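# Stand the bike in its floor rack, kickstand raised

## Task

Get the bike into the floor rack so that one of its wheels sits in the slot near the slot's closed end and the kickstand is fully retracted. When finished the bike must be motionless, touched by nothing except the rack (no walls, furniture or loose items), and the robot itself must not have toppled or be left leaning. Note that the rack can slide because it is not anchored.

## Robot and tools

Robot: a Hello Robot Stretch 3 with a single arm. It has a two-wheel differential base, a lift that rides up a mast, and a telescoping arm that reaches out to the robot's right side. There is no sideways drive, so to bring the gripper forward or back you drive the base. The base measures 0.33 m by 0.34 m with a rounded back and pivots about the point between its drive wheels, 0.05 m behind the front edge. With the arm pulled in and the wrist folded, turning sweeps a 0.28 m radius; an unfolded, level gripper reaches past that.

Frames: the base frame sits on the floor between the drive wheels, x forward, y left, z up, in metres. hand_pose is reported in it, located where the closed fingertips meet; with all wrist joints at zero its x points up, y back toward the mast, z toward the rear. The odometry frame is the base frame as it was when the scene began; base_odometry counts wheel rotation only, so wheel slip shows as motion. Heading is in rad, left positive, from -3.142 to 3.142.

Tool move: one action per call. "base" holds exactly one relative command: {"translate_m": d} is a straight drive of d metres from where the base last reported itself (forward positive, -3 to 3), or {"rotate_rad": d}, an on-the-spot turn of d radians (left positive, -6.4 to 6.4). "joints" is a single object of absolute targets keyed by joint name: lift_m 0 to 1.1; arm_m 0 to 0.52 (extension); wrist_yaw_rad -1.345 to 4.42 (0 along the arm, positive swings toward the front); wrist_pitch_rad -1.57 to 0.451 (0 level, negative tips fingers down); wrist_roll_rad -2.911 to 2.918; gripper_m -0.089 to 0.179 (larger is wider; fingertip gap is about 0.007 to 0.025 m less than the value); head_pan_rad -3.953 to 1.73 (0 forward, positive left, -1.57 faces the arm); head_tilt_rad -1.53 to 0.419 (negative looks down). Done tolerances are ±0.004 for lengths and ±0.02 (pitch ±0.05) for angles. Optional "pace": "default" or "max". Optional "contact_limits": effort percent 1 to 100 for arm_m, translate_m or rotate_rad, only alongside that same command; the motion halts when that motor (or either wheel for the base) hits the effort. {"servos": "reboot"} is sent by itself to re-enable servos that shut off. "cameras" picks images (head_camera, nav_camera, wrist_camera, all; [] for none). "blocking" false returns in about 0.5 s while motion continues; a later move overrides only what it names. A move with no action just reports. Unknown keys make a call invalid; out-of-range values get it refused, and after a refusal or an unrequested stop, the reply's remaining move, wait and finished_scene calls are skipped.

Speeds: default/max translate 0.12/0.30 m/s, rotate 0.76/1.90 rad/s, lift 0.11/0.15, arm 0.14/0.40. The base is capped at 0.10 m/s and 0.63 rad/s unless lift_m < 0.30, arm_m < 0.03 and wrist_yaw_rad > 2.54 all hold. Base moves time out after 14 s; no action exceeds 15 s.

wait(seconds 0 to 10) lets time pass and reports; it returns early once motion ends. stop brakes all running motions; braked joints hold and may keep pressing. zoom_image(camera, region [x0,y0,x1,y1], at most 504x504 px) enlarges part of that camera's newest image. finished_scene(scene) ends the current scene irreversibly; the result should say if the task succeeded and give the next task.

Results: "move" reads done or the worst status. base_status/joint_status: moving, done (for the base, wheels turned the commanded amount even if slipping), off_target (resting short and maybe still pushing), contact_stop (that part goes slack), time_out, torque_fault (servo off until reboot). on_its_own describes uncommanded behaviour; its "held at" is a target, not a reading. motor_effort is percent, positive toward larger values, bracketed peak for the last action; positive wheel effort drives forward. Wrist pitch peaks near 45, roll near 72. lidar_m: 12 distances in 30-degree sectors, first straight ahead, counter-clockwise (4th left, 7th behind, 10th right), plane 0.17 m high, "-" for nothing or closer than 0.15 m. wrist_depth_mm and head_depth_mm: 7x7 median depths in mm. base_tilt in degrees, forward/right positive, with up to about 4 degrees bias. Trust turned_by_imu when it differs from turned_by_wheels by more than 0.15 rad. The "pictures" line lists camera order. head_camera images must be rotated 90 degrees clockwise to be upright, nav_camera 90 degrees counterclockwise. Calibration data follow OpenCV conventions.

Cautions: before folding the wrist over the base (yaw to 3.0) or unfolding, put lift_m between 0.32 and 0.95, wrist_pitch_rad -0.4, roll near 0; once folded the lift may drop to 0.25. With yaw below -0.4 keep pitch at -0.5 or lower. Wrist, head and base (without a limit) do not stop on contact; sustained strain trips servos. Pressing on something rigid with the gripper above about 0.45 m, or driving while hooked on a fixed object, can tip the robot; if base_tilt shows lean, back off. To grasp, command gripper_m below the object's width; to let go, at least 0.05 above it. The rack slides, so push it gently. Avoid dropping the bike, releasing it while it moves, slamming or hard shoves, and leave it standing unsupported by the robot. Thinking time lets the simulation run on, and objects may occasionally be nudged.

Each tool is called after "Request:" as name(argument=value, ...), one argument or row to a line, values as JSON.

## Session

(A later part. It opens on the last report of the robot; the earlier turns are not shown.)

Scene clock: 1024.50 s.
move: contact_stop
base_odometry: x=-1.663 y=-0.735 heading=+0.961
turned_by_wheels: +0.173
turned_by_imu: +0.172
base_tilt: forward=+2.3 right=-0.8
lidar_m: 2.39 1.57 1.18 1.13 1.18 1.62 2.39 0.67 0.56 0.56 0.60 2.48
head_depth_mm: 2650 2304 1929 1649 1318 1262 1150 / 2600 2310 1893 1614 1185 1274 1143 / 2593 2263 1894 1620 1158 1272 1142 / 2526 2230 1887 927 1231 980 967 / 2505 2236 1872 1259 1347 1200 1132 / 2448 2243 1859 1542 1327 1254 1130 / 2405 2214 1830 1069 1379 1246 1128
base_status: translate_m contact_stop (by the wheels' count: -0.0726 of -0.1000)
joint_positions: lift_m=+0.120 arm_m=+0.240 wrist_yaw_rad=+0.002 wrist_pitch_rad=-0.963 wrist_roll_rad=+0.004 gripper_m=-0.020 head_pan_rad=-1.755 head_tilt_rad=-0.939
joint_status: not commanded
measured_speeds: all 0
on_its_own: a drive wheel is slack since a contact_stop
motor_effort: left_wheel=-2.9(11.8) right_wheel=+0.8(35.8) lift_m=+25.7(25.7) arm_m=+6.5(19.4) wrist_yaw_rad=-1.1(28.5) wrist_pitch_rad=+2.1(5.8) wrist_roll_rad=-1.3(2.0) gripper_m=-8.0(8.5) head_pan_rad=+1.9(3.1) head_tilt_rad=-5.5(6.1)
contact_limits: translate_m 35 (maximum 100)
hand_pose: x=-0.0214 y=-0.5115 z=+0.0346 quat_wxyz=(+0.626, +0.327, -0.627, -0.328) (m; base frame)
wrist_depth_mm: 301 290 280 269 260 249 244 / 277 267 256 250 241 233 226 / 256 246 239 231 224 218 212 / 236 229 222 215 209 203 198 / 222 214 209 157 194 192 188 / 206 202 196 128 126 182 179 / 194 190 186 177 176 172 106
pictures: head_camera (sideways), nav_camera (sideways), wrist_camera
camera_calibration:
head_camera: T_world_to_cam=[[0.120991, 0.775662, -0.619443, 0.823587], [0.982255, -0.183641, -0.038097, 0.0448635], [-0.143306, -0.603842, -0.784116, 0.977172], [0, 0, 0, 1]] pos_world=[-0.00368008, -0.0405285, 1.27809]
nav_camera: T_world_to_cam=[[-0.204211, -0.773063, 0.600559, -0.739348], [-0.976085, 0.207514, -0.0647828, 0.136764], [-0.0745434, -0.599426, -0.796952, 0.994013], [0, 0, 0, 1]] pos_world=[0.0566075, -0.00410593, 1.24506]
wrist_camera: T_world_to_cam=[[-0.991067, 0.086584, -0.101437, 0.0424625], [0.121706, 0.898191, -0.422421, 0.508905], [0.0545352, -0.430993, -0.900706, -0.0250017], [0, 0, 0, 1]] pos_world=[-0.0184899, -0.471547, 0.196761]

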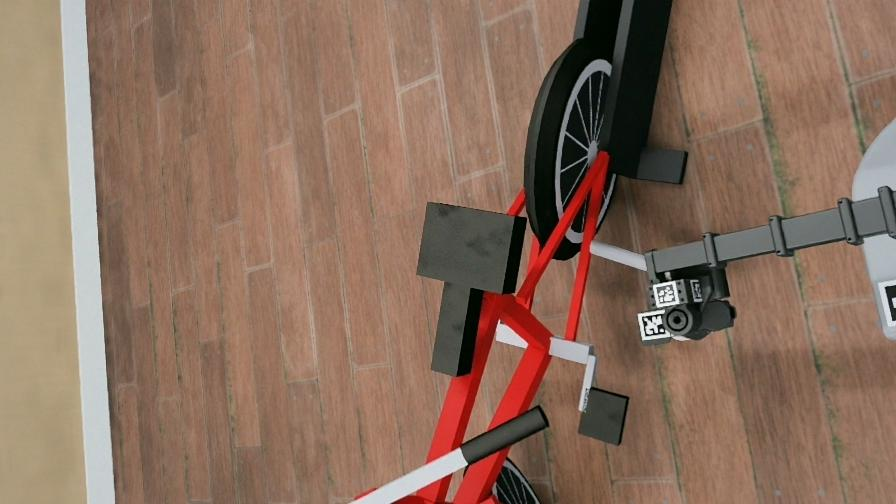

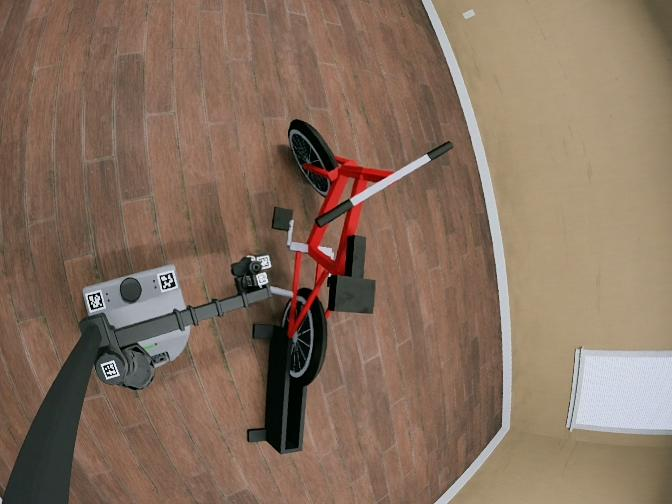

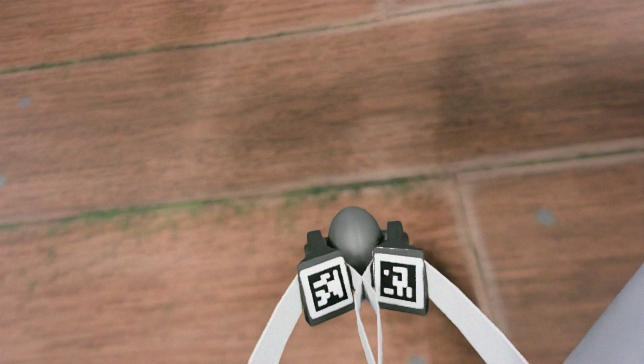

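Request:
move(
  base={"translate_m": 0.07},
  cameras=[],
)

Request:
move(
  base={"rotate_rad": -0.174},
  joints={"lift_m": 0.32},
  cameras=[],
)

Request:
move(
  joints={"wrist_pitch_rad": -1.5, "arm_m": 0.32, "wrist_yaw_rad": 0.0},
)

Scene clock: 1059.07 s.
move: done
base_odometry: x=-1.623 y=-0.678 heading=+0.960
turned_by_wheels: +0.000
turned_by_imu: -0.001
base_tilt: forward=+2.3 right=-0.8
lidar_m: 2.32 1.57 1.17 1.13 1.17 1.62 2.46 0.70 0.58 0.55 0.79 2.40
head_depth_mm: 2636 2310 1929 1651 1218 1275 1145 / 2586 2293 1901 1635 1181 1270 1144 / 2584 2281 1899 949 1221 1266 1143 / 2547 2260 1886 1004 1389 976 967 / 2491 2244 1864 1515 1339 1202 1134 / 2447 2228 1840 1096 1375 1254 1133 / 2403 2212 1826 1083 1371 1243 1124
base_status: done
joint_positions: lift_m=+0.120 arm_m=+0.240 wrist_yaw_rad=+0.002 wrist_pitch_rad=-0.963 wrist_roll_rad=+0.004 gripper_m=-0.020 head_pan_rad=-1.755 head_tilt_rad=-0.939
joint_status: not commanded
measured_speeds: all 0
motor_effort: left_wheel=+0.8(5.8) right_wheel=+5.6(10.3) lift_m=+27.9(27.9) arm_m=-18.8(19.8) wrist_yaw_rad=-2.3(2.3) wrist_pitch_rad=+2.2(2.9) wrist_roll_rad=-1.6(1.8) gripper_m=-7.3(8.1) head_pan_rad=+2.2(3.1) head_tilt_rad=-5.4(5.9)
hand_pose: x=-0.0214 y=-0.5114 z=+0.0346 quat_wxyz=(+0.626, +0.327, -0.627, -0.328) (m; base frame)
wrist_depth_mm: 302 291 279 269 260 249 243 / 278 268 257 249 239 233 226 / 255 246 238 231 224 218 212 / 236 230 222 216 210 204 198 / 221 215 209 157 194 192 187 / 206 202 197 128 126 182 177 / 193 190 186 178 176 171 168
pictures: none
No camera images: "cameras" was empty.

Scene clock: 1061.73 s.
move: done
base_odometry: x=-1.623 y=-0.678 heading=+0.787
turned_by_wheels: -0.174
turned_by_imu: -0.173
base_tilt: forward=+2.3 right=-0.8
lidar_m: 2.32 1.93 1.25 1.13 1.13 1.39 2.46 2.48 0.64 0.55 0.57 2.55
head_depth_mm: 2875 2308 1913 1632 1352 1281 1146 / 2767 2286 1901 1621 1248 1270 1143 / 2677 2280 1897 1619 1212 1264 680 / 2614 2276 1881 944 1138 820 1118 / 2570 2238 1881 956 1165 1218 1137 / 2494 2214 1868 1537 1208 1256 1124 / 2408 2204 1856 1529 1349 1241 1122
base_status: done
joint_positions: lift_m=+0.320 arm_m=+0.240 wrist_yaw_rad=+0.001 wrist_pitch_rad=-0.962 wrist_roll_rad=+0.004 gripper_m=-0.020 head_pan_rad=-1.755 head_tilt_rad=-0.939
joint_status: all done
measured_speeds: all 0
motor_effort: left_wheel=+5.9(9.2) right_wheel=-4.7(8.1) lift_m=+29.6(31.7) arm_m=-18.8(19.6) wrist_yaw_rad=-1.2(2.4) wrist_pitch_rad=+2.5(2.8) wrist_roll_rad=-1.5(1.8) gripper_m=-6.2(8.1) head_pan_rad=+2.5(3.4) head_tilt_rad=-5.4(5.9)
hand_pose: x=-0.0214 y=-0.5116 z=+0.2347 quat_wxyz=(+0.626, +0.327, -0.628, -0.328) (m; base frame)
wrist_depth_mm: 375 230 234 527 512 209 185 / 453 543 255 503 492 234 227 / 506 502 244 460 450 239 237 / 254 246 450 441 429 384 366 / 436 240 423 151 392 384 379 / 423 411 402 128 126 369 358 / 398 386 381 365 358 350 345
pictures: none
No camera images: "cameras" was empty.

Scene clock: 1063.53 s.
move: done
base_odometry: x=-1.623 y=-0.678 heading=+0.787
turned_by_wheels: +0.000
turned_by_imu: +0.000
base_tilt: forward=+2.3 right=-0.8
lidar_m: 2.32 1.92 1.25 1.13 1.14 1.39 2.46 2.48 0.64 0.55 0.57 2.56
head_depth_mm: 2870 2315 1923 1637 1361 1278 1145 / 2740 2284 1903 1639 1257 1274 1139 / 2714 2250 1893 1631 1212 1263 673 / 2626 2239 1884 945 904 1201 1117 / 2555 2236 1861 954 866 1235 1133 / 2501 2193 1857 1536 1204 1251 1132 / 2400 2222 1846 1537 1342 1248 1121
base_status: not commanded
joint_positions: lift_m=+0.320 arm_m=+0.320 wrist_yaw_rad=+0.001 wrist_pitch_rad=-1.494 wrist_roll_rad=+0.004 gripper_m=-0.020 head_pan_rad=-1.755 head_tilt_rad=-0.939
joint_status: all done
measured_speeds: all 0
motor_effort: left_wheel=+5.8(6.0) right_wheel=-4.5(5.3) lift_m=+29.1(29.9) arm_m=+19.7(21.4) wrist_yaw_rad=+0.0(2.5) wrist_pitch_rad=-1.3(2.3) wrist_roll_rad=-1.3(1.7) gripper_m=-7.7(7.9) head_pan_rad=+2.4(2.9) head_tilt_rad=-5.2(5.9)
hand_pose: x=-0.0216 y=-0.4607 z=+0.2014 quat_wxyz=(+0.518, +0.480, -0.519, -0.482) (m; base frame)
wrist_depth_mm: 174 357 354 349 347 202 338 / 178 362 360 356 353 346 344 / 373 372 367 361 357 357 350 / 382 378 373 368 364 362 359 / 387 388 381 154 368 367 362 / 397 394 385 128 126 376 369 / 401 398 396 388 385 379 378
pictures: head_camera (sideways), nav_camera (sideways), wrist_camera
camera_calibration:
head_camera: T_world_to_cam=[[0.120991, 0.775662, -0.619444, 0.823587], [0.982255, -0.183641, -0.038097, 0.0448635], [-0.143305, -0.603842, -0.784116, 0.977172], [0, 0, 0, 1]] pos_world=[-0.00368006, -0.0405285, 1.27809]
nav_camera: T_world_to_cam=[[-0.204211, -0.773063, 0.600559, -0.739348], [-0.976085, 0.207514, -0.0647828, 0.136764], [-0.0745431, -0.599426, -0.796951, 0.994013], [0, 0, 0, 1]] pos_world=[0.0566075, -0.00410592, 1.24506]
wrist_camera: T_world_to_cam=[[-0.990988, 0.126955, -0.0427223, 0.0615183], [0.122745, 0.988362, 0.0898602, 0.47217], [0.0536333, 0.0838064, -0.995038, 0.403283], [0, 0, 0, 1]] pos_world=[-0.018622, -0.508282, 0.36148]

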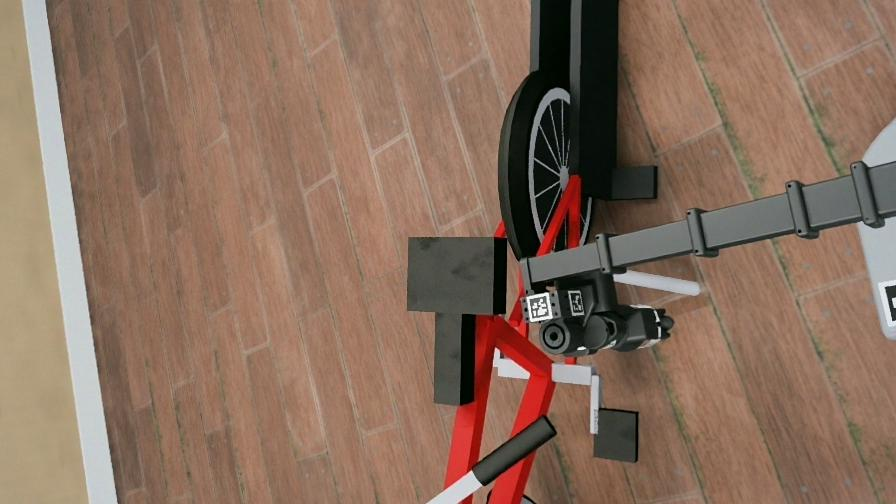

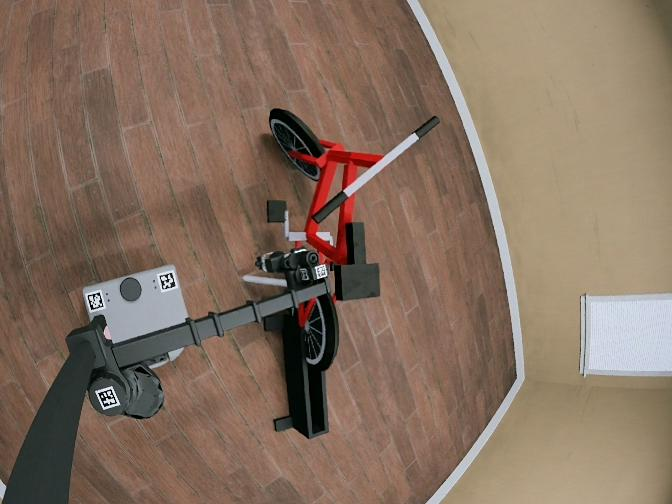

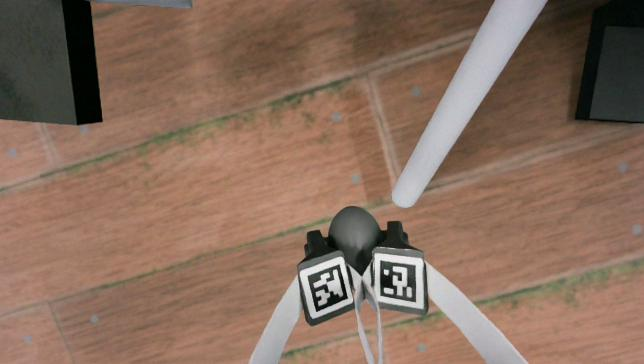

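Request:
move(
  joints={"arm_m": 0.34},
  contact_limits={"arm_m": 32},
  cameras=[],
)

Request:
move(
  joints={"lift_m": 0.17},
)

Scene clock: 1073.67 s.
move: done
base_odometry: x=-1.623 y=-0.678 heading=+0.787
turned_by_wheels: +0.000
turned_by_imu: -0.001
base_tilt: forward=+2.3 right=-0.9
lidar_m: 2.32 1.92 1.25 1.13 1.13 1.39 2.47 2.48 0.64 0.55 0.57 2.56
head_depth_mm: 2830 2304 1927 1644 1355 1272 1149 / 2770 2305 1902 1642 1251 1273 1140 / 2669 2271 1881 1629 1216 1259 673 / 2614 2241 1893 945 891 1205 1120 / 2554 2207 1865 956 877 1251 1132 / 2480 2224 1869 1535 1201 1251 1130 / 2393 2218 1836 1525 1351 1245 1115
base_status: not commanded
joint_positions: lift_m=+0.320 arm_m=+0.340 wrist_yaw_rad=+0.001 wrist_pitch_rad=-1.494 wrist_roll_rad=+0.004 gripper_m=-0.020 head_pan_rad=-1.755 head_tilt_rad=-0.939
joint_status: all done
measured_speeds: all 0
motor_effort: left_wheel=+5.9(5.9) right_wheel=-4.8(5.2) lift_m=+27.0(27.4) arm_m=+19.1(20.5) wrist_yaw_rad=-0.9(1.4) wrist_pitch_rad=-0.7(1.8) wrist_roll_rad=-1.5(1.7) gripper_m=-6.3(7.9) head_pan_rad=+2.4(2.8) head_tilt_rad=-4.7(6.2)
contact_limits: arm_m 32 (drawing in: default 40, maximum 56; extending or still: default 48, maximum 69)
hand_pose: x=-0.0216 y=-0.4805 z=+0.2014 quat_wxyz=(+0.518, +0.480, -0.519, -0.482) (m; base frame)
wrist_depth_mm: 169 166 352 351 345 190 335 / 174 363 360 355 351 214 346 / 182 366 368 363 358 355 352 / 378 377 374 368 361 360 358 / 389 385 380 153 366 368 362 / 398 393 388 129 126 374 369 / 403 401 393 388 389 379 376
pictures: none
No camera images: "cameras" was empty.

Scene clock: 1075.87 s.
move: done
base_odometry: x=-1.623 y=-0.678 heading=+0.787
turned_by_wheels: +0.000
turned_by_imu: -0.001
base_tilt: forward=+2.3 right=-0.8
lidar_m: 2.32 1.93 1.25 1.13 1.14 1.39 2.46 2.47 0.64 0.55 0.57 2.56
head_depth_mm: 2832 2298 1907 1633 1354 1282 1146 / 2751 2278 1908 1626 1254 1276 1143 / 2687 2269 1911 1626 1211 1258 1144 / 2625 2247 1883 943 1190 1206 965 / 2533 2230 1890 954 1099 1219 1128 / 2505 2199 1869 1531 1202 1257 1126 / 2403 2211 1847 1536 1357 1248 1124
base_status: not commanded
joint_positions: lift_m=+0.170 arm_m=+0.340 wrist_yaw_rad=+0.001 wrist_pitch_rad=-1.494 wrist_roll_rad=+0.004 gripper_m=-0.020 head_pan_rad=-1.755 head_tilt_rad=-0.939
joint_status: all done
measured_speeds: all 0
motor_effort: left_wheel=+5.9(6.0) right_wheel=-4.5(5.2) lift_m=+22.5(25.5) arm_m=+17.2(19.8) wrist_yaw_rad=-0.8(1.7) wrist_pitch_rad=-0.7(1.7) wrist_roll_rad=-1.4(1.7) gripper_m=-6.2(8.2) head_pan_rad=+2.2(2.8) head_tilt_rad=-5.6(5.9)
contact_limits: arm_m 32 (drawing in: default 40, maximum 56; extending or still: default 48, maximum 69)
hand_pose: x=-0.0216 y=-0.4805 z=+0.0514 quat_wxyz=(+0.518, +0.480, -0.519, -0.482) (m; base frame)
wrist_depth_mm: 209 207 205 203 200 199 197 / 213 211 208 206 204 202 199 / 216 215 213 210 208 206 98 / 222 219 216 213 211 208 106 / 225 224 220 156 213 136 210 / 230 226 224 128 126 215 214 / 234 233 228 225 223 219 217
pictures: head_camera (sideways), nav_camera (sideways), wrist_camera
camera_calibration:
head_camera: T_world_to_cam=[[0.120991, 0.775662, -0.619443, 0.823587], [0.982255, -0.183641, -0.038097, 0.0448635], [-0.143305, -0.603842, -0.784116, 0.977172], [0, 0, 0, 1]] pos_world=[-0.00368007, -0.0405285, 1.27809]
nav_camera: T_world_to_cam=[[-0.204211, -0.773063, 0.600559, -0.739348], [-0.976085, 0.207514, -0.0647828, 0.136764], [-0.0745432, -0.599426, -0.796952, 0.994013], [0, 0, 0, 1]] pos_world=[0.0566075, -0.00410592, 1.24506]
wrist_camera: T_world_to_cam=[[-0.990988, 0.126987, -0.0426312, 0.0576365], [0.122746, 0.988297, 0.0905657, 0.505169], [0.053633, 0.0845167, -0.994978, 0.25603], [0, 0, 0, 1]] pos_world=[-0.0186221, -0.528215, 0.211451]

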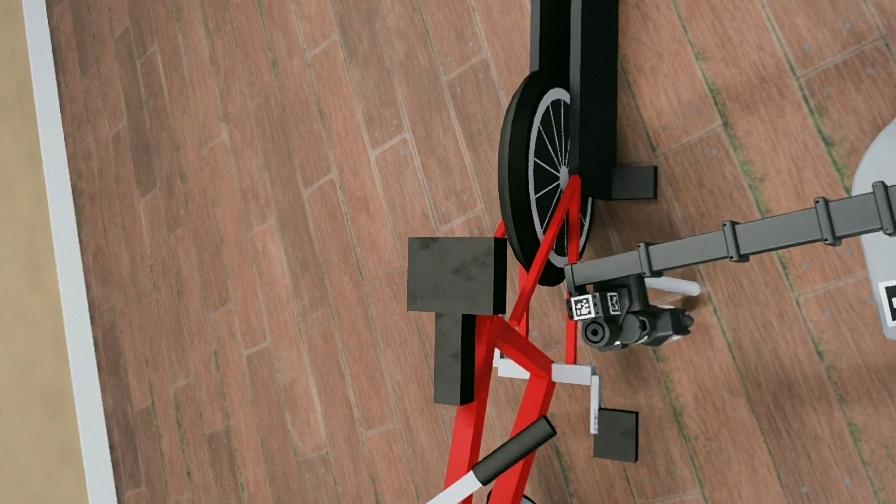

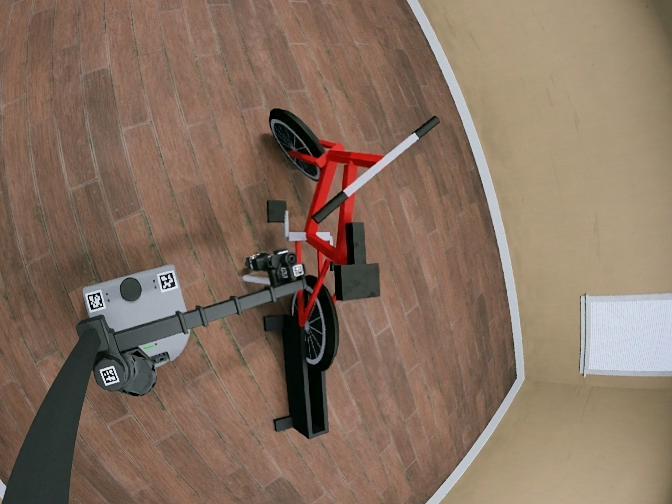

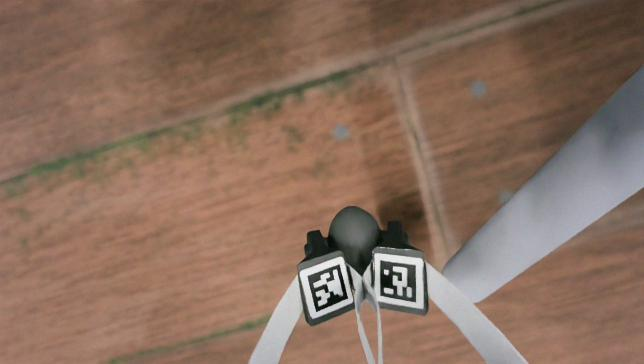

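Request:
move(
  base={"translate_m": -0.07},
  contact_limits={"translate_m": 60},
)

Scene clock: 1080.70 s.
move: done
base_odometry: x=-1.672 y=-0.727 heading=+0.788
turned_by_wheels: +0.001
turned_by_imu: +0.000
base_tilt: forward=+2.3 right=-0.8
lidar_m: 2.38 1.90 1.23 1.12 1.13 1.38 2.39 2.41 0.63 0.57 0.57 2.64
head_depth_mm: 2862 2299 1914 1639 1330 1270 1146 / 2765 2276 1902 1638 1324 1274 1148 / 2729 2270 1902 1634 1238 1266 1138 / 2624 2240 1881 1618 1102 1201 971 / 2539 2227 1881 922 1123 1210 1134 / 2490 2215 1872 1244 1334 1243 1129 / 2443 2207 1862 1588 1161 1246 1117
base_status: done
joint_positions: lift_m=+0.170 arm_m=+0.340 wrist_yaw_rad=-0.004 wrist_pitch_rad=-1.494 wrist_roll_rad=+0.004 gripper_m=-0.020 head_pan_rad=-1.755 head_tilt_rad=-0.939
joint_status: not commanded
measured_speeds: all 0
on_its_own: right_wheel is at rest, and its effort (-32.6) is outside its rest range (-21 to +21)
motor_effort: left_wheel=+15.4(15.8) right_wheel=-32.6(33.7) lift_m=+30.7(30.7) arm_m=+13.1(15.1) wrist_yaw_rad=+3.1(4.2) wrist_pitch_rad=-1.1(1.6) wrist_roll_rad=-1.4(1.7) gripper_m=-6.2(8.2) head_pan_rad=+2.3(3.1) head_tilt_rad=-5.0(6.2)
contact_limits: arm_m 32 (drawing in: default 40, maximum 56; extending or still: default 48, maximum 69); translate_m 60 (maximum 100)
hand_pose: x=-0.0216 y=-0.4805 z=+0.0514 quat_wxyz=(+0.517, +0.479, -0.520, -0.483) (m; base frame)
wrist_depth_mm: 210 208 205 203 201 - 195 / 214 212 209 206 204 70 198 / 218 216 213 210 209 77 202 / 222 221 216 214 105 207 205 / 226 223 221 154 117 211 210 / 232 229 225 128 126 217 213 / 235 233 230 226 224 220 218
pictures: head_camera (sideways), nav_camera (sideways), wrist_camera
camera_calibration:
head_camera: T_world_to_cam=[[0.120991, 0.775662, -0.619443, 0.823587], [0.982255, -0.183641, -0.038097, 0.0448635], [-0.143305, -0.603842, -0.784116, 0.977172], [0, 0, 0, 1]] pos_world=[-0.00368007, -0.0405285, 1.27809]
nav_camera: T_world_to_cam=[[-0.204211, -0.773063, 0.600559, -0.739348], [-0.976085, 0.207514, -0.0647828, 0.136764], [-0.0745432, -0.599426, -0.796952, 0.994013], [0, 0, 0, 1]] pos_world=[0.0566075, -0.00410592, 1.24506]
wrist_camera: T_world_to_cam=[[-0.990384, 0.131612, -0.0426336, 0.0598919], [0.127359, 0.987713, 0.0905664, 0.504986], [0.0540294, 0.0842657, -0.994977, 0.255901], [0, 0, 0, 1]] pos_world=[-0.0188246, -0.528228, 0.211434]

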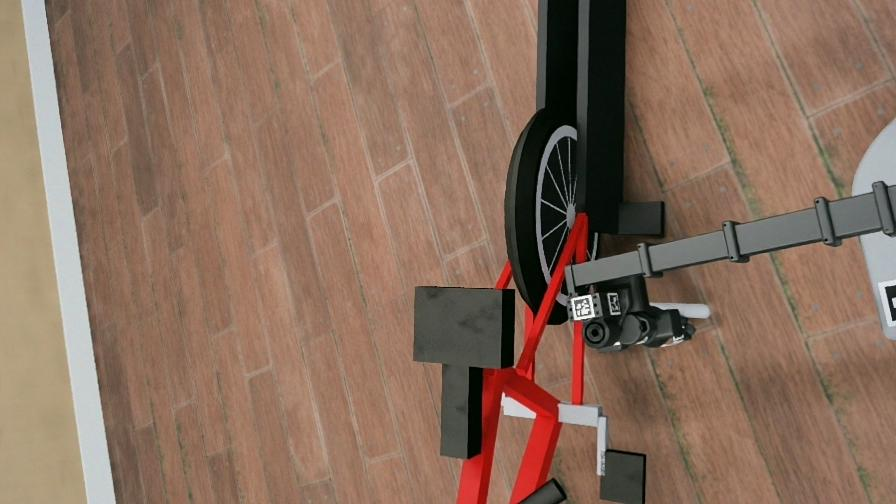

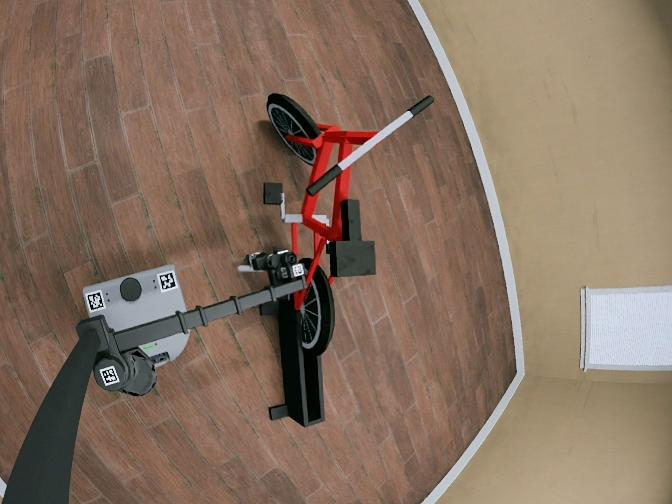

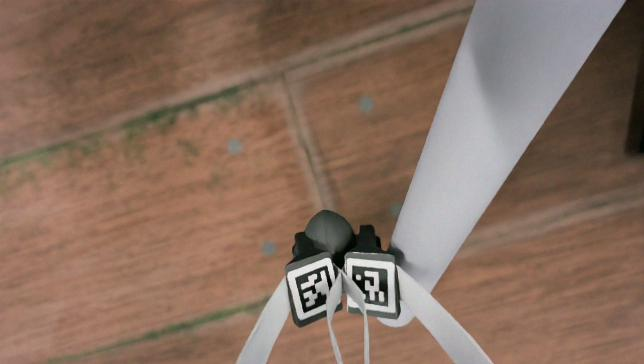

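Request:
move(
  base={"translate_m": -0.05},
  contact_limits={"translate_m": 80},
)

Scene clock: 1086.63 s.
move: done
base_odometry: x=-1.707 y=-0.763 heading=+0.789
turned_by_wheels: +0.001
turned_by_imu: +0.000
base_tilt: forward=+2.3 right=-0.8
lidar_m: 2.43 1.88 1.22 1.11 1.12 1.37 2.34 2.36 0.62 0.56 0.59 0.91
head_depth_mm: 2857 2325 1928 1653 1363 1275 1154 / 2778 2299 1896 1636 1356 1275 1141 / 2701 2261 1915 1633 1213 1266 1140 / 2625 2249 1875 1612 1080 1202 966 / 2593 2262 1865 1540 1074 1223 1134 / 2534 2217 1852 934 1355 1251 1131 / 2411 2197 1847 1506 1180 1253 1120
base_status: done
joint_positions: lift_m=+0.170 arm_m=+0.340 wrist_yaw_rad=-0.004 wrist_pitch_rad=-1.531 wrist_roll_rad=+0.000 gripper_m=-0.020 head_pan_rad=-1.755 head_tilt_rad=-0.939
joint_status: not commanded
measured_speeds: all 0
on_its_own: right_wheel is at rest, and its effort (-30.7) is outside its rest range (-21 to +21)
motor_effort: left_wheel=+14.1(15.8) right_wheel=-30.7(38.3) lift_m=+15.9(31.3) arm_m=+8.3(10.3) wrist_yaw_rad=+4.3(5.2) wrist_pitch_rad=+5.8(6.1) wrist_roll_rad=-0.1(1.6) gripper_m=-7.1(8.0) head_pan_rad=+2.2(2.8) head_tilt_rad=-5.2(5.9)
contact_limits: arm_m 32 (drawing in: default 40, maximum 56; extending or still: default 48, maximum 69); translate_m 80 (maximum 100)
hand_pose: x=-0.0216 y=-0.4711 z=+0.0517 quat_wxyz=(+0.509, +0.489, -0.510, -0.491) (m; base frame)
wrist_depth_mm: 206 204 203 - - 196 193 / 211 209 207 - - 200 197 / 216 214 212 210 77 205 - / 223 219 218 215 89 209 206 / 227 225 222 158 110 214 212 / 233 231 228 128 124 221 217 / 240 237 232 231 228 223 222
pictures: head_camera (sideways), nav_camera (sideways), wrist_camera
camera_calibration:
head_camera: T_world_to_cam=[[0.120991, 0.775662, -0.619443, 0.823587], [0.982255, -0.183641, -0.038097, 0.0448635], [-0.143306, -0.603842, -0.784116, 0.977172], [0, 0, 0, 1]] pos_world=[-0.00368008, -0.0405285, 1.27809]
nav_camera: T_world_to_cam=[[-0.204211, -0.773063, 0.600559, -0.739348], [-0.976085, 0.207514, -0.0647828, 0.136764], [-0.0745434, -0.599426, -0.796952, 0.994013], [0, 0, 0, 1]] pos_world=[0.0566075, -0.00410594, 1.24506]
wrist_camera: T_world_to_cam=[[-0.990917, 0.12907, -0.0377516, 0.0572491], [0.123374, 0.984241, 0.12668, 0.492055], [0.0535071, 0.120871, -0.991225, 0.272489], [0, 0, 0, 1]] pos_world=[-0.0185577, -0.524626, 0.209926]

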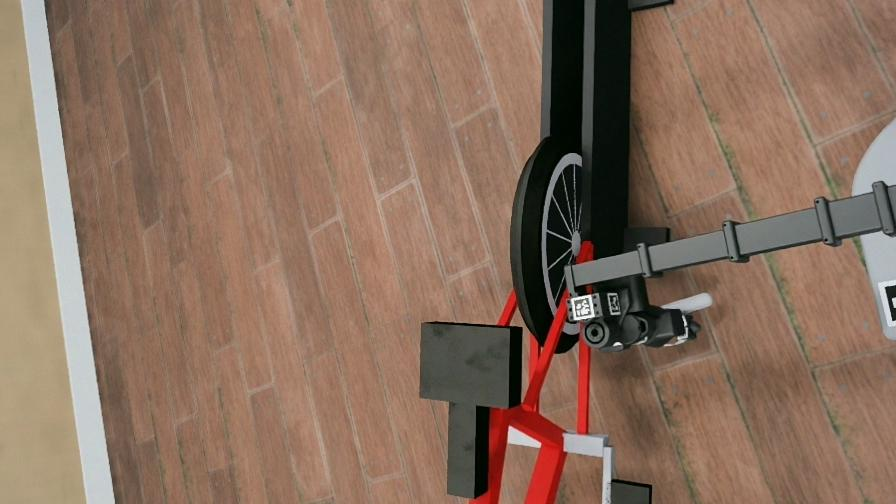

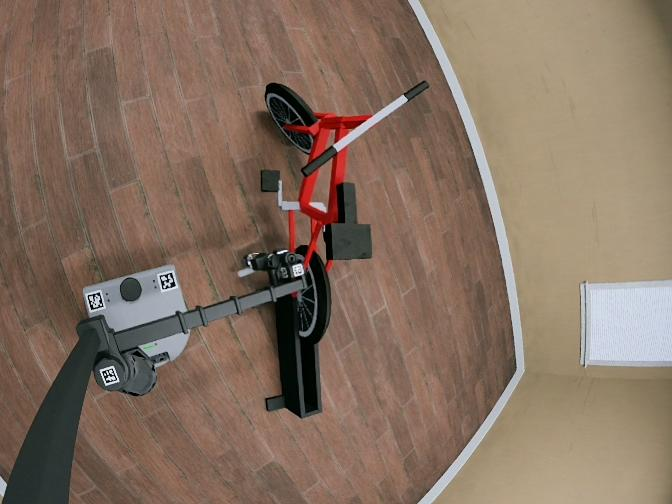

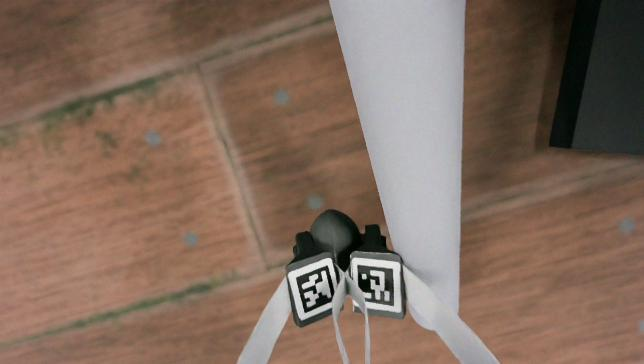

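Request:
move(
  base={"translate_m": -0.06},
  contact_limits={"translate_m": 80},
)

Scene clock: 1093.07 s.
move: done
base_odometry: x=-1.750 y=-0.805 heading=+0.789
turned_by_wheels: +0.000
turned_by_imu: -0.002
base_tilt: forward=+2.3 right=-0.8
lidar_m: 2.49 1.87 1.21 1.10 1.10 1.36 2.28 2.30 0.61 0.60 0.61 0.94
head_depth_mm: 2885 2300 1912 1650 1330 1275 1151 / 2774 2296 1896 1634 1337 1277 1135 / 2712 2265 1914 1629 1269 1268 1135 / 2643 2237 1868 1607 1086 1203 966 / 2563 2252 1849 1602 1075 1220 1130 / 2475 2236 1876 928 1212 1255 1131 / 2394 2205 1843 1586 1326 1245 1123
base_status: done
joint_positions: lift_m=+0.170 arm_m=+0.340 wrist_yaw_rad=-0.002 wrist_pitch_rad=-1.503 wrist_roll_rad=+0.000 gripper_m=-0.020 head_pan_rad=-1.755 head_tilt_rad=-0.939
joint_status: not commanded
measured_speeds: all 0
motor_effort: left_wheel=-0.1(11.6) right_wheel=-3.8(34.6) lift_m=+30.0(30.1) arm_m=+2.4(4.4) wrist_yaw_rad=+1.0(4.7) wrist_pitch_rad=+0.2(6.5) wrist_roll_rad=+0.1(0.3) gripper_m=-7.2(8.1) head_pan_rad=+2.1(2.9) head_tilt_rad=-5.8(6.2)
contact_limits: arm_m 32 (drawing in: default 40, maximum 56; extending or still: default 48, maximum 69); translate_m 80 (maximum 100)
hand_pose: x=-0.0216 y=-0.4781 z=+0.0514 quat_wxyz=(+0.516, +0.483, -0.516, -0.484) (m; base frame)
wrist_depth_mm: 207 206 203 201 199 175 176 / 211 209 207 205 203 - 198 / 216 214 212 210 206 - 203 / 220 218 216 213 212 210 206 / 224 222 220 156 213 213 211 / 230 227 225 128 126 217 215 / 235 232 229 226 224 220 219
pictures: head_camera (sideways), nav_camera (sideways), wrist_camera
camera_calibration:
head_camera: T_world_to_cam=[[0.120991, 0.775662, -0.619443, 0.823587], [0.982255, -0.183641, -0.038097, 0.0448635], [-0.143305, -0.603842, -0.784116, 0.977172], [0, 0, 0, 1]] pos_world=[-0.00368007, -0.0405285, 1.27809]
nav_camera: T_world_to_cam=[[-0.204211, -0.773063, 0.600559, -0.739348], [-0.976085, 0.207514, -0.0647828, 0.136764], [-0.0745433, -0.599426, -0.796952, 0.994013], [0, 0, 0, 1]] pos_world=[0.0566075, -0.00410592, 1.24506]
wrist_camera: T_world_to_cam=[[-0.991261, 0.125323, -0.0411728, 0.0564812], [0.120738, 0.987686, 0.0994907, 0.502063], [0.0531342, 0.0936501, -0.994186, 0.260197], [0, 0, 0, 1]] pos_world=[-0.018456, -0.527326, 0.211059]

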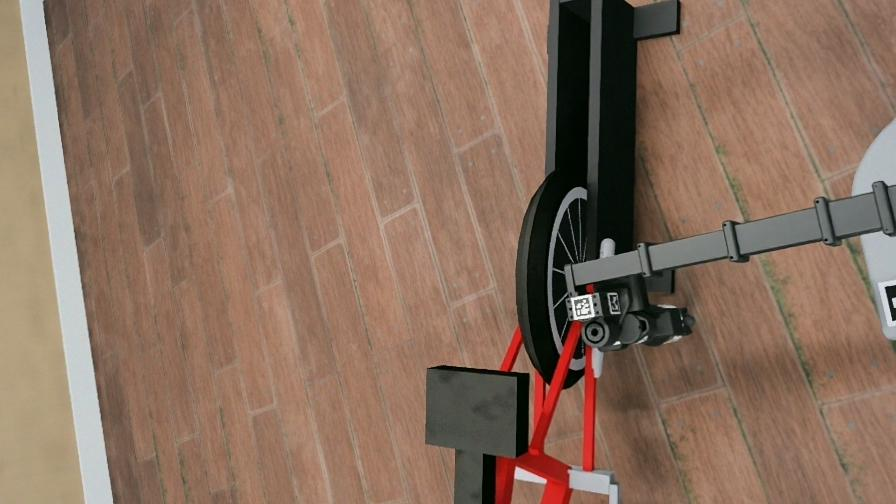

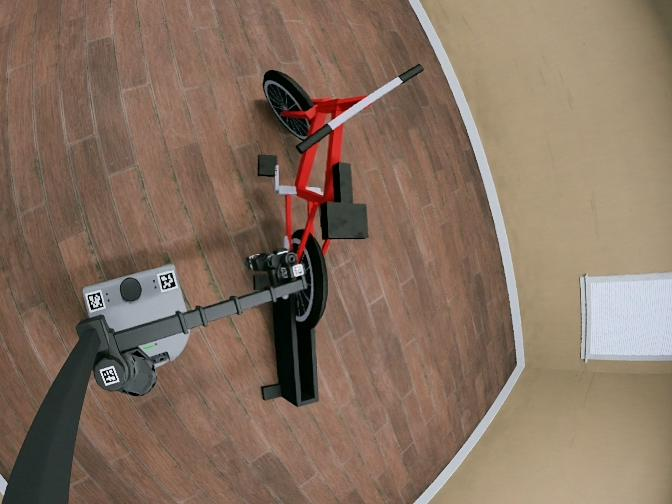

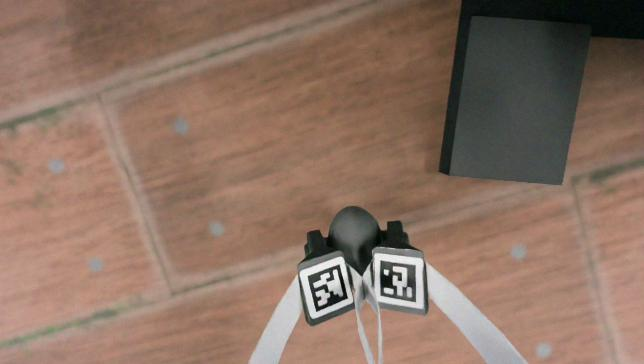

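Request:
move(
  joints={"arm_m": 0.15, "lift_m": 0.35},
)

Request:
zoom_image(
  camera="head_camera",
  region=[400, 100, 800, 500],
)

Scene clock: 1101.97 s.
move: done
base_odometry: x=-1.750 y=-0.805 heading=+0.789
turned_by_wheels: +0.000
turned_by_imu: -0.001
base_tilt: forward=+2.3 right=-0.8
lidar_m: 2.49 1.87 1.22 1.10 1.11 1.35 2.28 2.30 0.56 0.60 0.62 0.94
head_depth_mm: 2872 2306 1897 1634 1330 1274 1146 / 2774 2292 1898 1632 1328 1281 1145 / 2699 2301 1900 1624 1262 1269 645 / 2647 2251 1880 1619 1187 738 1126 / 2552 2237 1871 1600 1171 787 1133 / 2487 2222 1859 928 1224 1249 1122 / 2436 2198 1862 1594 1327 1242 1129
base_status: not commanded
joint_positions: lift_m=+0.350 arm_m=+0.150 wrist_yaw_rad=+0.000 wrist_pitch_rad=-1.502 wrist_roll_rad=+0.000 gripper_m=-0.020 head_pan_rad=-1.755 head_tilt_rad=-0.939
joint_status: all done
measured_speeds: all 0
motor_effort: left_wheel=-0.1(0.3) right_wheel=-4.1(4.7) lift_m=+29.7(32.0) arm_m=-19.4(21.1) wrist_yaw_rad=-0.3(2.4) wrist_pitch_rad=+0.4(0.8) wrist_roll_rad=+0.0(0.3) gripper_m=-7.4(7.9) head_pan_rad=+2.8(3.2) head_tilt_rad=-5.2(5.9)
contact_limits: translate_m 80 (maximum 100)
hand_pose: x=-0.0216 y=-0.2886 z=+0.2314 quat_wxyz=(+0.517, +0.483, -0.516, -0.483) (m; base frame)
wrist_depth_mm: 391 384 379 378 373 372 369 / 399 394 389 386 380 377 375 / 405 400 396 393 387 380 380 / 413 409 406 400 393 390 389 / 423 418 413 151 403 398 395 / 430 425 417 129 126 402 402 / 437 434 427 281 286 268 407
pictures: head_camera (sideways), nav_camera (sideways), wrist_camera
camera_calibration:
head_camera: T_world_to_cam=[[0.120991, 0.775662, -0.619443, 0.823587], [0.982255, -0.183641, -0.038097, 0.0448635], [-0.143305, -0.603842, -0.784116, 0.977172], [0, 0, 0, 1]] pos_world=[-0.00368006, -0.0405285, 1.27809]
nav_camera: T_world_to_cam=[[-0.204211, -0.773063, 0.600559, -0.739348], [-0.976085, 0.207514, -0.0647828, 0.136764], [-0.0745432, -0.599426, -0.796951, 0.994013], [0, 0, 0, 1]] pos_world=[0.0566075, -0.00410592, 1.24506]
wrist_camera: T_world_to_cam=[[-0.991491, 0.123423, -0.0413795, 0.0396162], [0.118915, 0.988072, 0.0978374, 0.297373], [0.0529614, 0.0920843, -0.994342, 0.420965], [0, 0, 0, 1]] pos_world=[-0.0183777, -0.337479, 0.391128]

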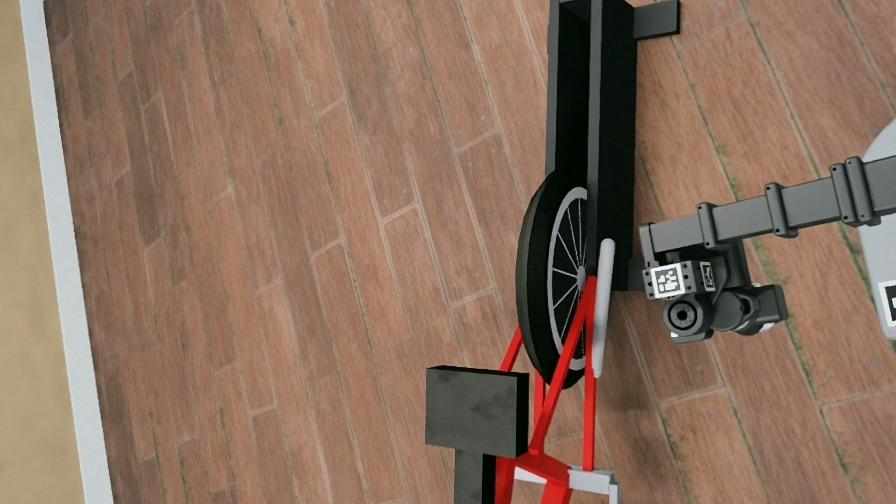

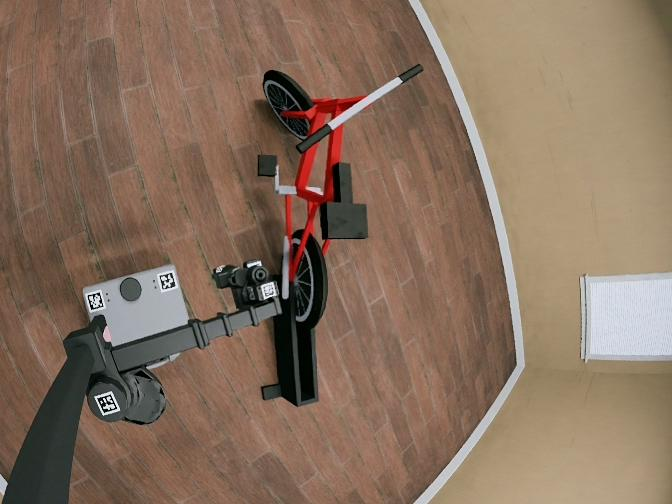

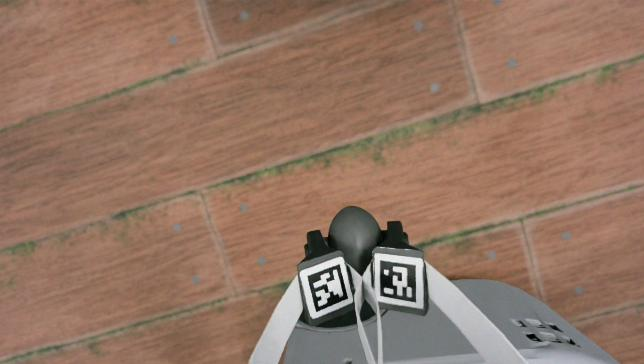

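Scaled by 1.260 from the camera's 896x504 image, which has a finer 1280x720 frame.

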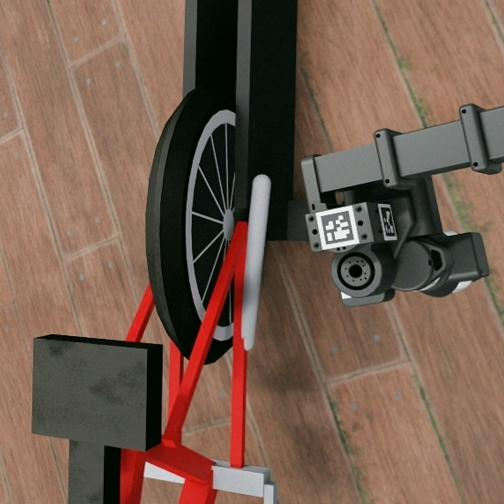

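Request:
move(
  joints={"head_pan_rad": -2.0, "head_tilt_rad": -0.85, "arm_m": 0.1},
  cameras=["head_camera"],
)

Request:
zoom_image(
  camera="head_camera",
  region=[450, 100, 850, 500],
)

Scene clock: 1122.73 s.
move: done
base_odometry: x=-1.750 y=-0.805 heading=+0.789
turned_by_wheels: +0.000
turned_by_imu: -0.001
base_tilt: forward=+2.3 right=-0.8
lidar_m: 2.49 1.87 1.21 1.10 1.11 1.36 2.28 2.29 0.56 0.60 0.62 0.94
head_depth_mm: 2530 2621 2119 1771 1521 1320 1166 / 2792 2672 2130 1773 1422 1310 1164 / 3091 2650 2097 1763 1507 1298 1161 / 2992 2593 2093 1751 1504 1276 663 / 2853 2597 2077 1728 1485 1231 674 / 2635 2599 2053 1736 1478 1230 1109 / 2523 2538 2052 1728 1418 1220 1145
base_status: not commanded
joint_positions: lift_m=+0.350 arm_m=+0.100 wrist_yaw_rad=+0.000 wrist_pitch_rad=-1.502 wrist_roll_rad=+0.000 gripper_m=-0.020 head_pan_rad=-1.994 head_tilt_rad=-0.853
joint_status: all done
measured_speeds: all 0
motor_effort: left_wheel=-0.1(0.2) right_wheel=-4.1(4.5) lift_m=+29.5(30.0) arm_m=-19.1(20.9) wrist_yaw_rad=+0.5(1.4) wrist_pitch_rad=+0.2(0.6) wrist_roll_rad=+0.1(0.3) gripper_m=-7.6(7.9) head_pan_rad=-2.3(3.5) head_tilt_rad=+0.9(7.6)
contact_limits: translate_m 80 (maximum 100)
hand_pose: x=-0.0216 y=-0.2386 z=+0.2314 quat_wxyz=(+0.517, +0.483, -0.516, -0.483) (m; base frame)
wrist_depth_mm: 390 388 380 377 374 372 366 / 397 397 388 386 379 378 374 / 405 401 395 391 386 384 380 / 412 408 404 398 397 390 390 / 421 419 411 152 352 398 394 / 431 422 422 128 126 249 401 / 438 437 430 249 248 242 241
pictures: head_camera (sideways)
camera_calibration:
head_camera: T_world_to_cam=[[0.278723, 0.67382, -0.68431, 0.907146], [0.909231, -0.414566, -0.037877, 0.0450267], [-0.309214, -0.611638, -0.728207, 0.905481], [0, 0, 0, 1]] pos_world=[-0.0137949, -0.0387603, 1.28185]

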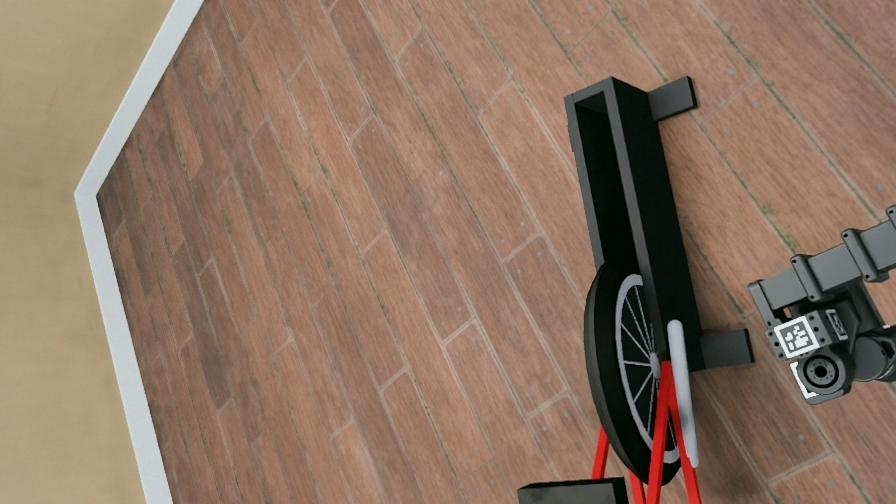

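Scaled by 1.260 from the camera's 896x504 image, which has a finer 1280x720 frame.

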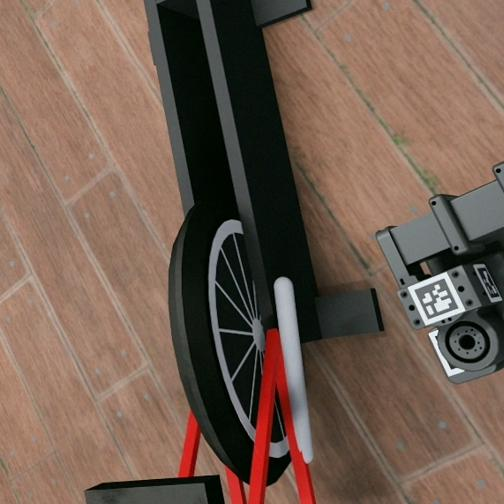

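Request:
move(
  base={"translate_m": -0.4},
  joints={"head_pan_rad": -1.6, "lift_m": 0.42},
  cameras=[],
)

Request:
move(
  joints={"arm_m": 0.38, "wrist_pitch_rad": -1.5},
)

Scene clock: 1161.87 s.
move: done
base_odometry: x=-2.031 y=-1.089 heading=+0.789
turned_by_wheels: +0.000
turned_by_imu: -0.003
base_tilt: forward=+2.3 right=-0.8
lidar_m: 2.89 1.79 1.14 1.03 1.04 1.28 1.89 1.90 2.33 0.57 0.59 0.88
head_depth_mm: 2767 2690 2144 1763 1503 1324 1170 / 2676 2659 2116 1765 1507 1316 1169 / 2637 2650 2107 1753 1505 1194 593 / 2573 2624 2094 1760 1493 1200 628 / 2499 2570 2092 1737 1479 1232 1148 / 2439 2607 2087 1720 1480 1202 1156 / 2368 2542 2065 1714 1477 1220 1143
base_status: done
joint_positions: lift_m=+0.420 arm_m=+0.100 wrist_yaw_rad=+0.000 wrist_pitch_rad=-1.502 wrist_roll_rad=+0.000 gripper_m=-0.020 head_pan_rad=-1.605 head_tilt_rad=-0.853
joint_status: all done
measured_speeds: all 0
motor_effort: left_wheel=+1.2(4.2) right_wheel=-3.2(8.1) lift_m=+29.5(31.5) arm_m=-11.4(16.3) wrist_yaw_rad=+0.5(1.7) wrist_pitch_rad=+0.3(0.9) wrist_roll_rad=+0.2(0.3) gripper_m=-6.2(8.1) head_pan_rad=+3.3(4.1) head_tilt_rad=+0.9(2.1)
hand_pose: x=-0.0216 y=-0.2386 z=+0.3014 quat_wxyz=(+0.517, +0.483, -0.516, -0.483) (m; base frame)
wrist_depth_mm: 461 455 454 448 447 437 433 / 467 466 460 457 449 444 447 / 478 474 471 461 456 456 450 / 488 483 482 472 467 462 457 / 497 492 488 151 325 467 466 / 511 505 493 128 126 311 473 / 521 510 507 326 321 317 317
pictures: none
No camera images: "cameras" was empty.

Scene clock: 1165.13 s.
move: done
base_odometry: x=-2.031 y=-1.089 heading=+0.789
turned_by_wheels: +0.000
turned_by_imu: -0.001
base_tilt: forward=+2.3 right=-0.8
lidar_m: 2.89 1.80 1.14 1.04 1.04 1.27 1.89 1.90 2.33 0.57 0.59 0.88
head_depth_mm: 2758 2696 2143 1780 1518 1321 1172 / 2718 2682 2129 1772 1504 1305 1167 / 2636 2623 2099 1752 1415 699 605 / 2547 2599 2094 1738 822 1208 1158 / 2508 2605 2075 1741 1448 1229 1158 / 2467 2546 2069 1724 1498 1198 1150 / 2419 2565 2068 1725 1474 1237 1138
base_status: not commanded
joint_positions: lift_m=+0.420 arm_m=+0.380 wrist_yaw_rad=+0.000 wrist_pitch_rad=-1.502 wrist_roll_rad=+0.000 gripper_m=-0.020 head_pan_rad=-1.605 head_tilt_rad=-0.853
joint_status: all done
measured_speeds: all 0
motor_effort: left_wheel=+1.1(1.5) right_wheel=-3.3(4.0) lift_m=+29.1(29.7) arm_m=+19.0(21.2) wrist_yaw_rad=+0.6(1.7) wrist_pitch_rad=+0.3(2.4) wrist_roll_rad=+0.1(0.3) gripper_m=-7.1(8.0) head_pan_rad=+2.5(3.3) head_tilt_rad=+1.2(2.0)
hand_pose: x=-0.0216 y=-0.5186 z=+0.3014 quat_wxyz=(+0.517, +0.482, -0.517, -0.483) (m; base frame)
wrist_depth_mm: 462 456 454 449 441 440 431 / 301 301 298 451 444 428 441 / - - 467 467 459 339 303 / 183 231 312 307 355 355 453 / 498 497 492 151 305 469 465 / 508 504 501 128 126 482 474 / 515 516 506 500 494 488 491
pictures: head_camera (sideways), nav_camera (sideways), wrist_camera
camera_calibration:
head_camera: T_world_to_cam=[[0.00239828, 0.729067, -0.684439, 0.909], [0.998527, -0.0388424, -0.0378762, 0.0444811], [-0.0541995, -0.68334, -0.728086, 0.903767], [0, 0, 0, 1]] pos_world=[0.00238818, -0.0434132, 1.28186]
nav_camera: T_world_to_cam=[[-0.0851343, -0.740439, 0.66671, -0.826266], [-0.996283, 0.0544621, -0.0667337, 0.139435], [0.0131019, -0.669913, -0.742324, 0.922445], [0, 0, 0, 1]] pos_world=[0.0564873, -0.00143539, 1.24494]
wrist_camera: T_world_to_cam=[[-0.991442, 0.123808, -0.0413965, 0.0711135], [0.119304, 0.988039, 0.0977017, 0.517853], [0.0529976, 0.0919269, -0.994354, 0.511676], [0, 0, 0, 1]] pos_world=[-0.0183945, -0.567501, 0.461136]

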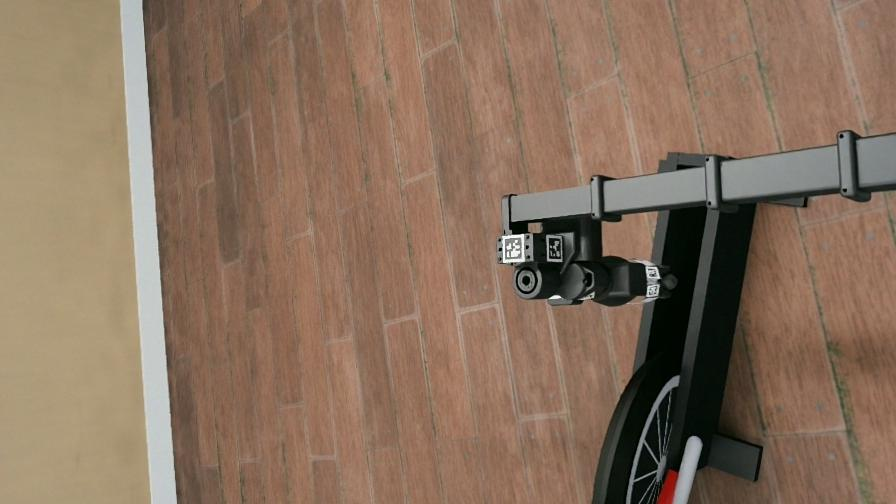

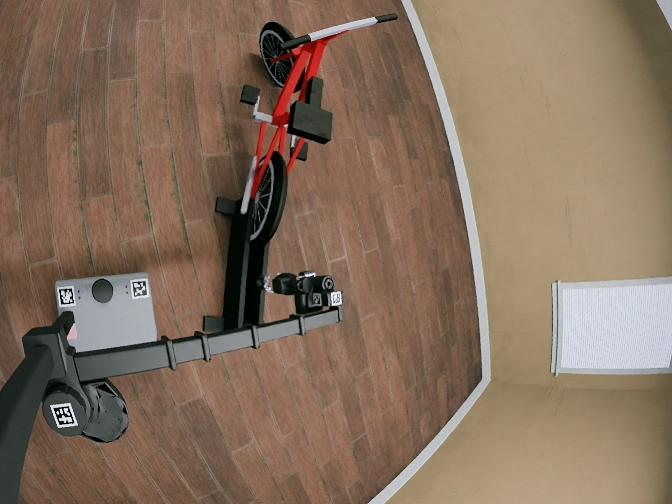

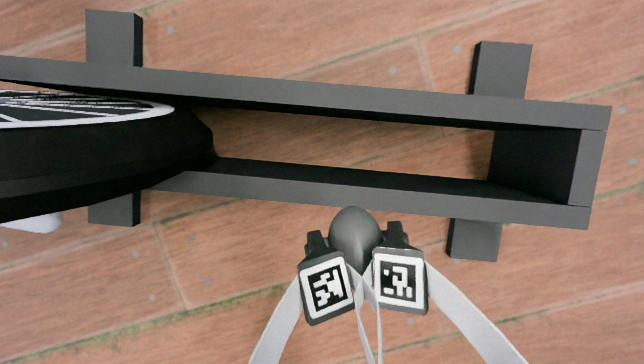

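Request:
zoom_image(
  camera="wrist_camera",
  region=[400, 20, 640, 260],
)

Request:
zoom_image(
  camera="wrist_camera",
  region=[0, 0, 260, 260],
)

Scaled by 2.100.

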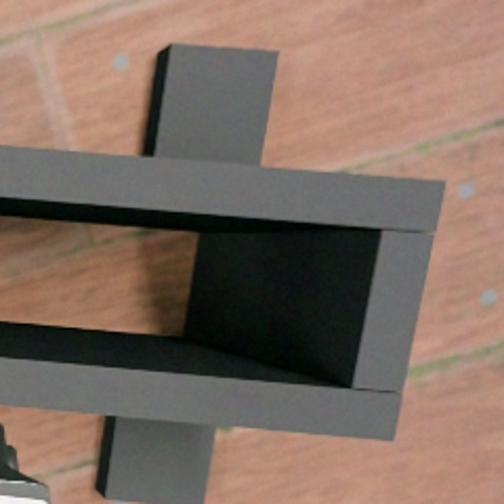

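Scaled by 1.938.

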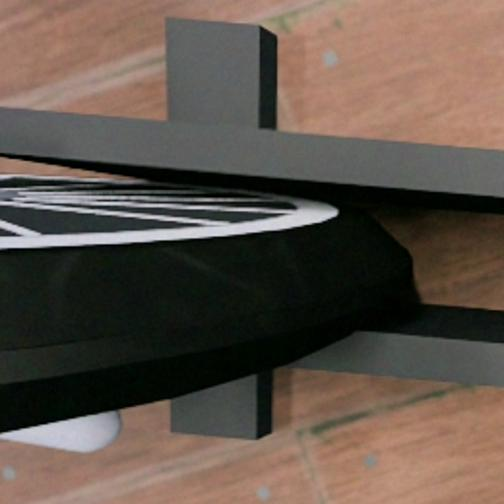

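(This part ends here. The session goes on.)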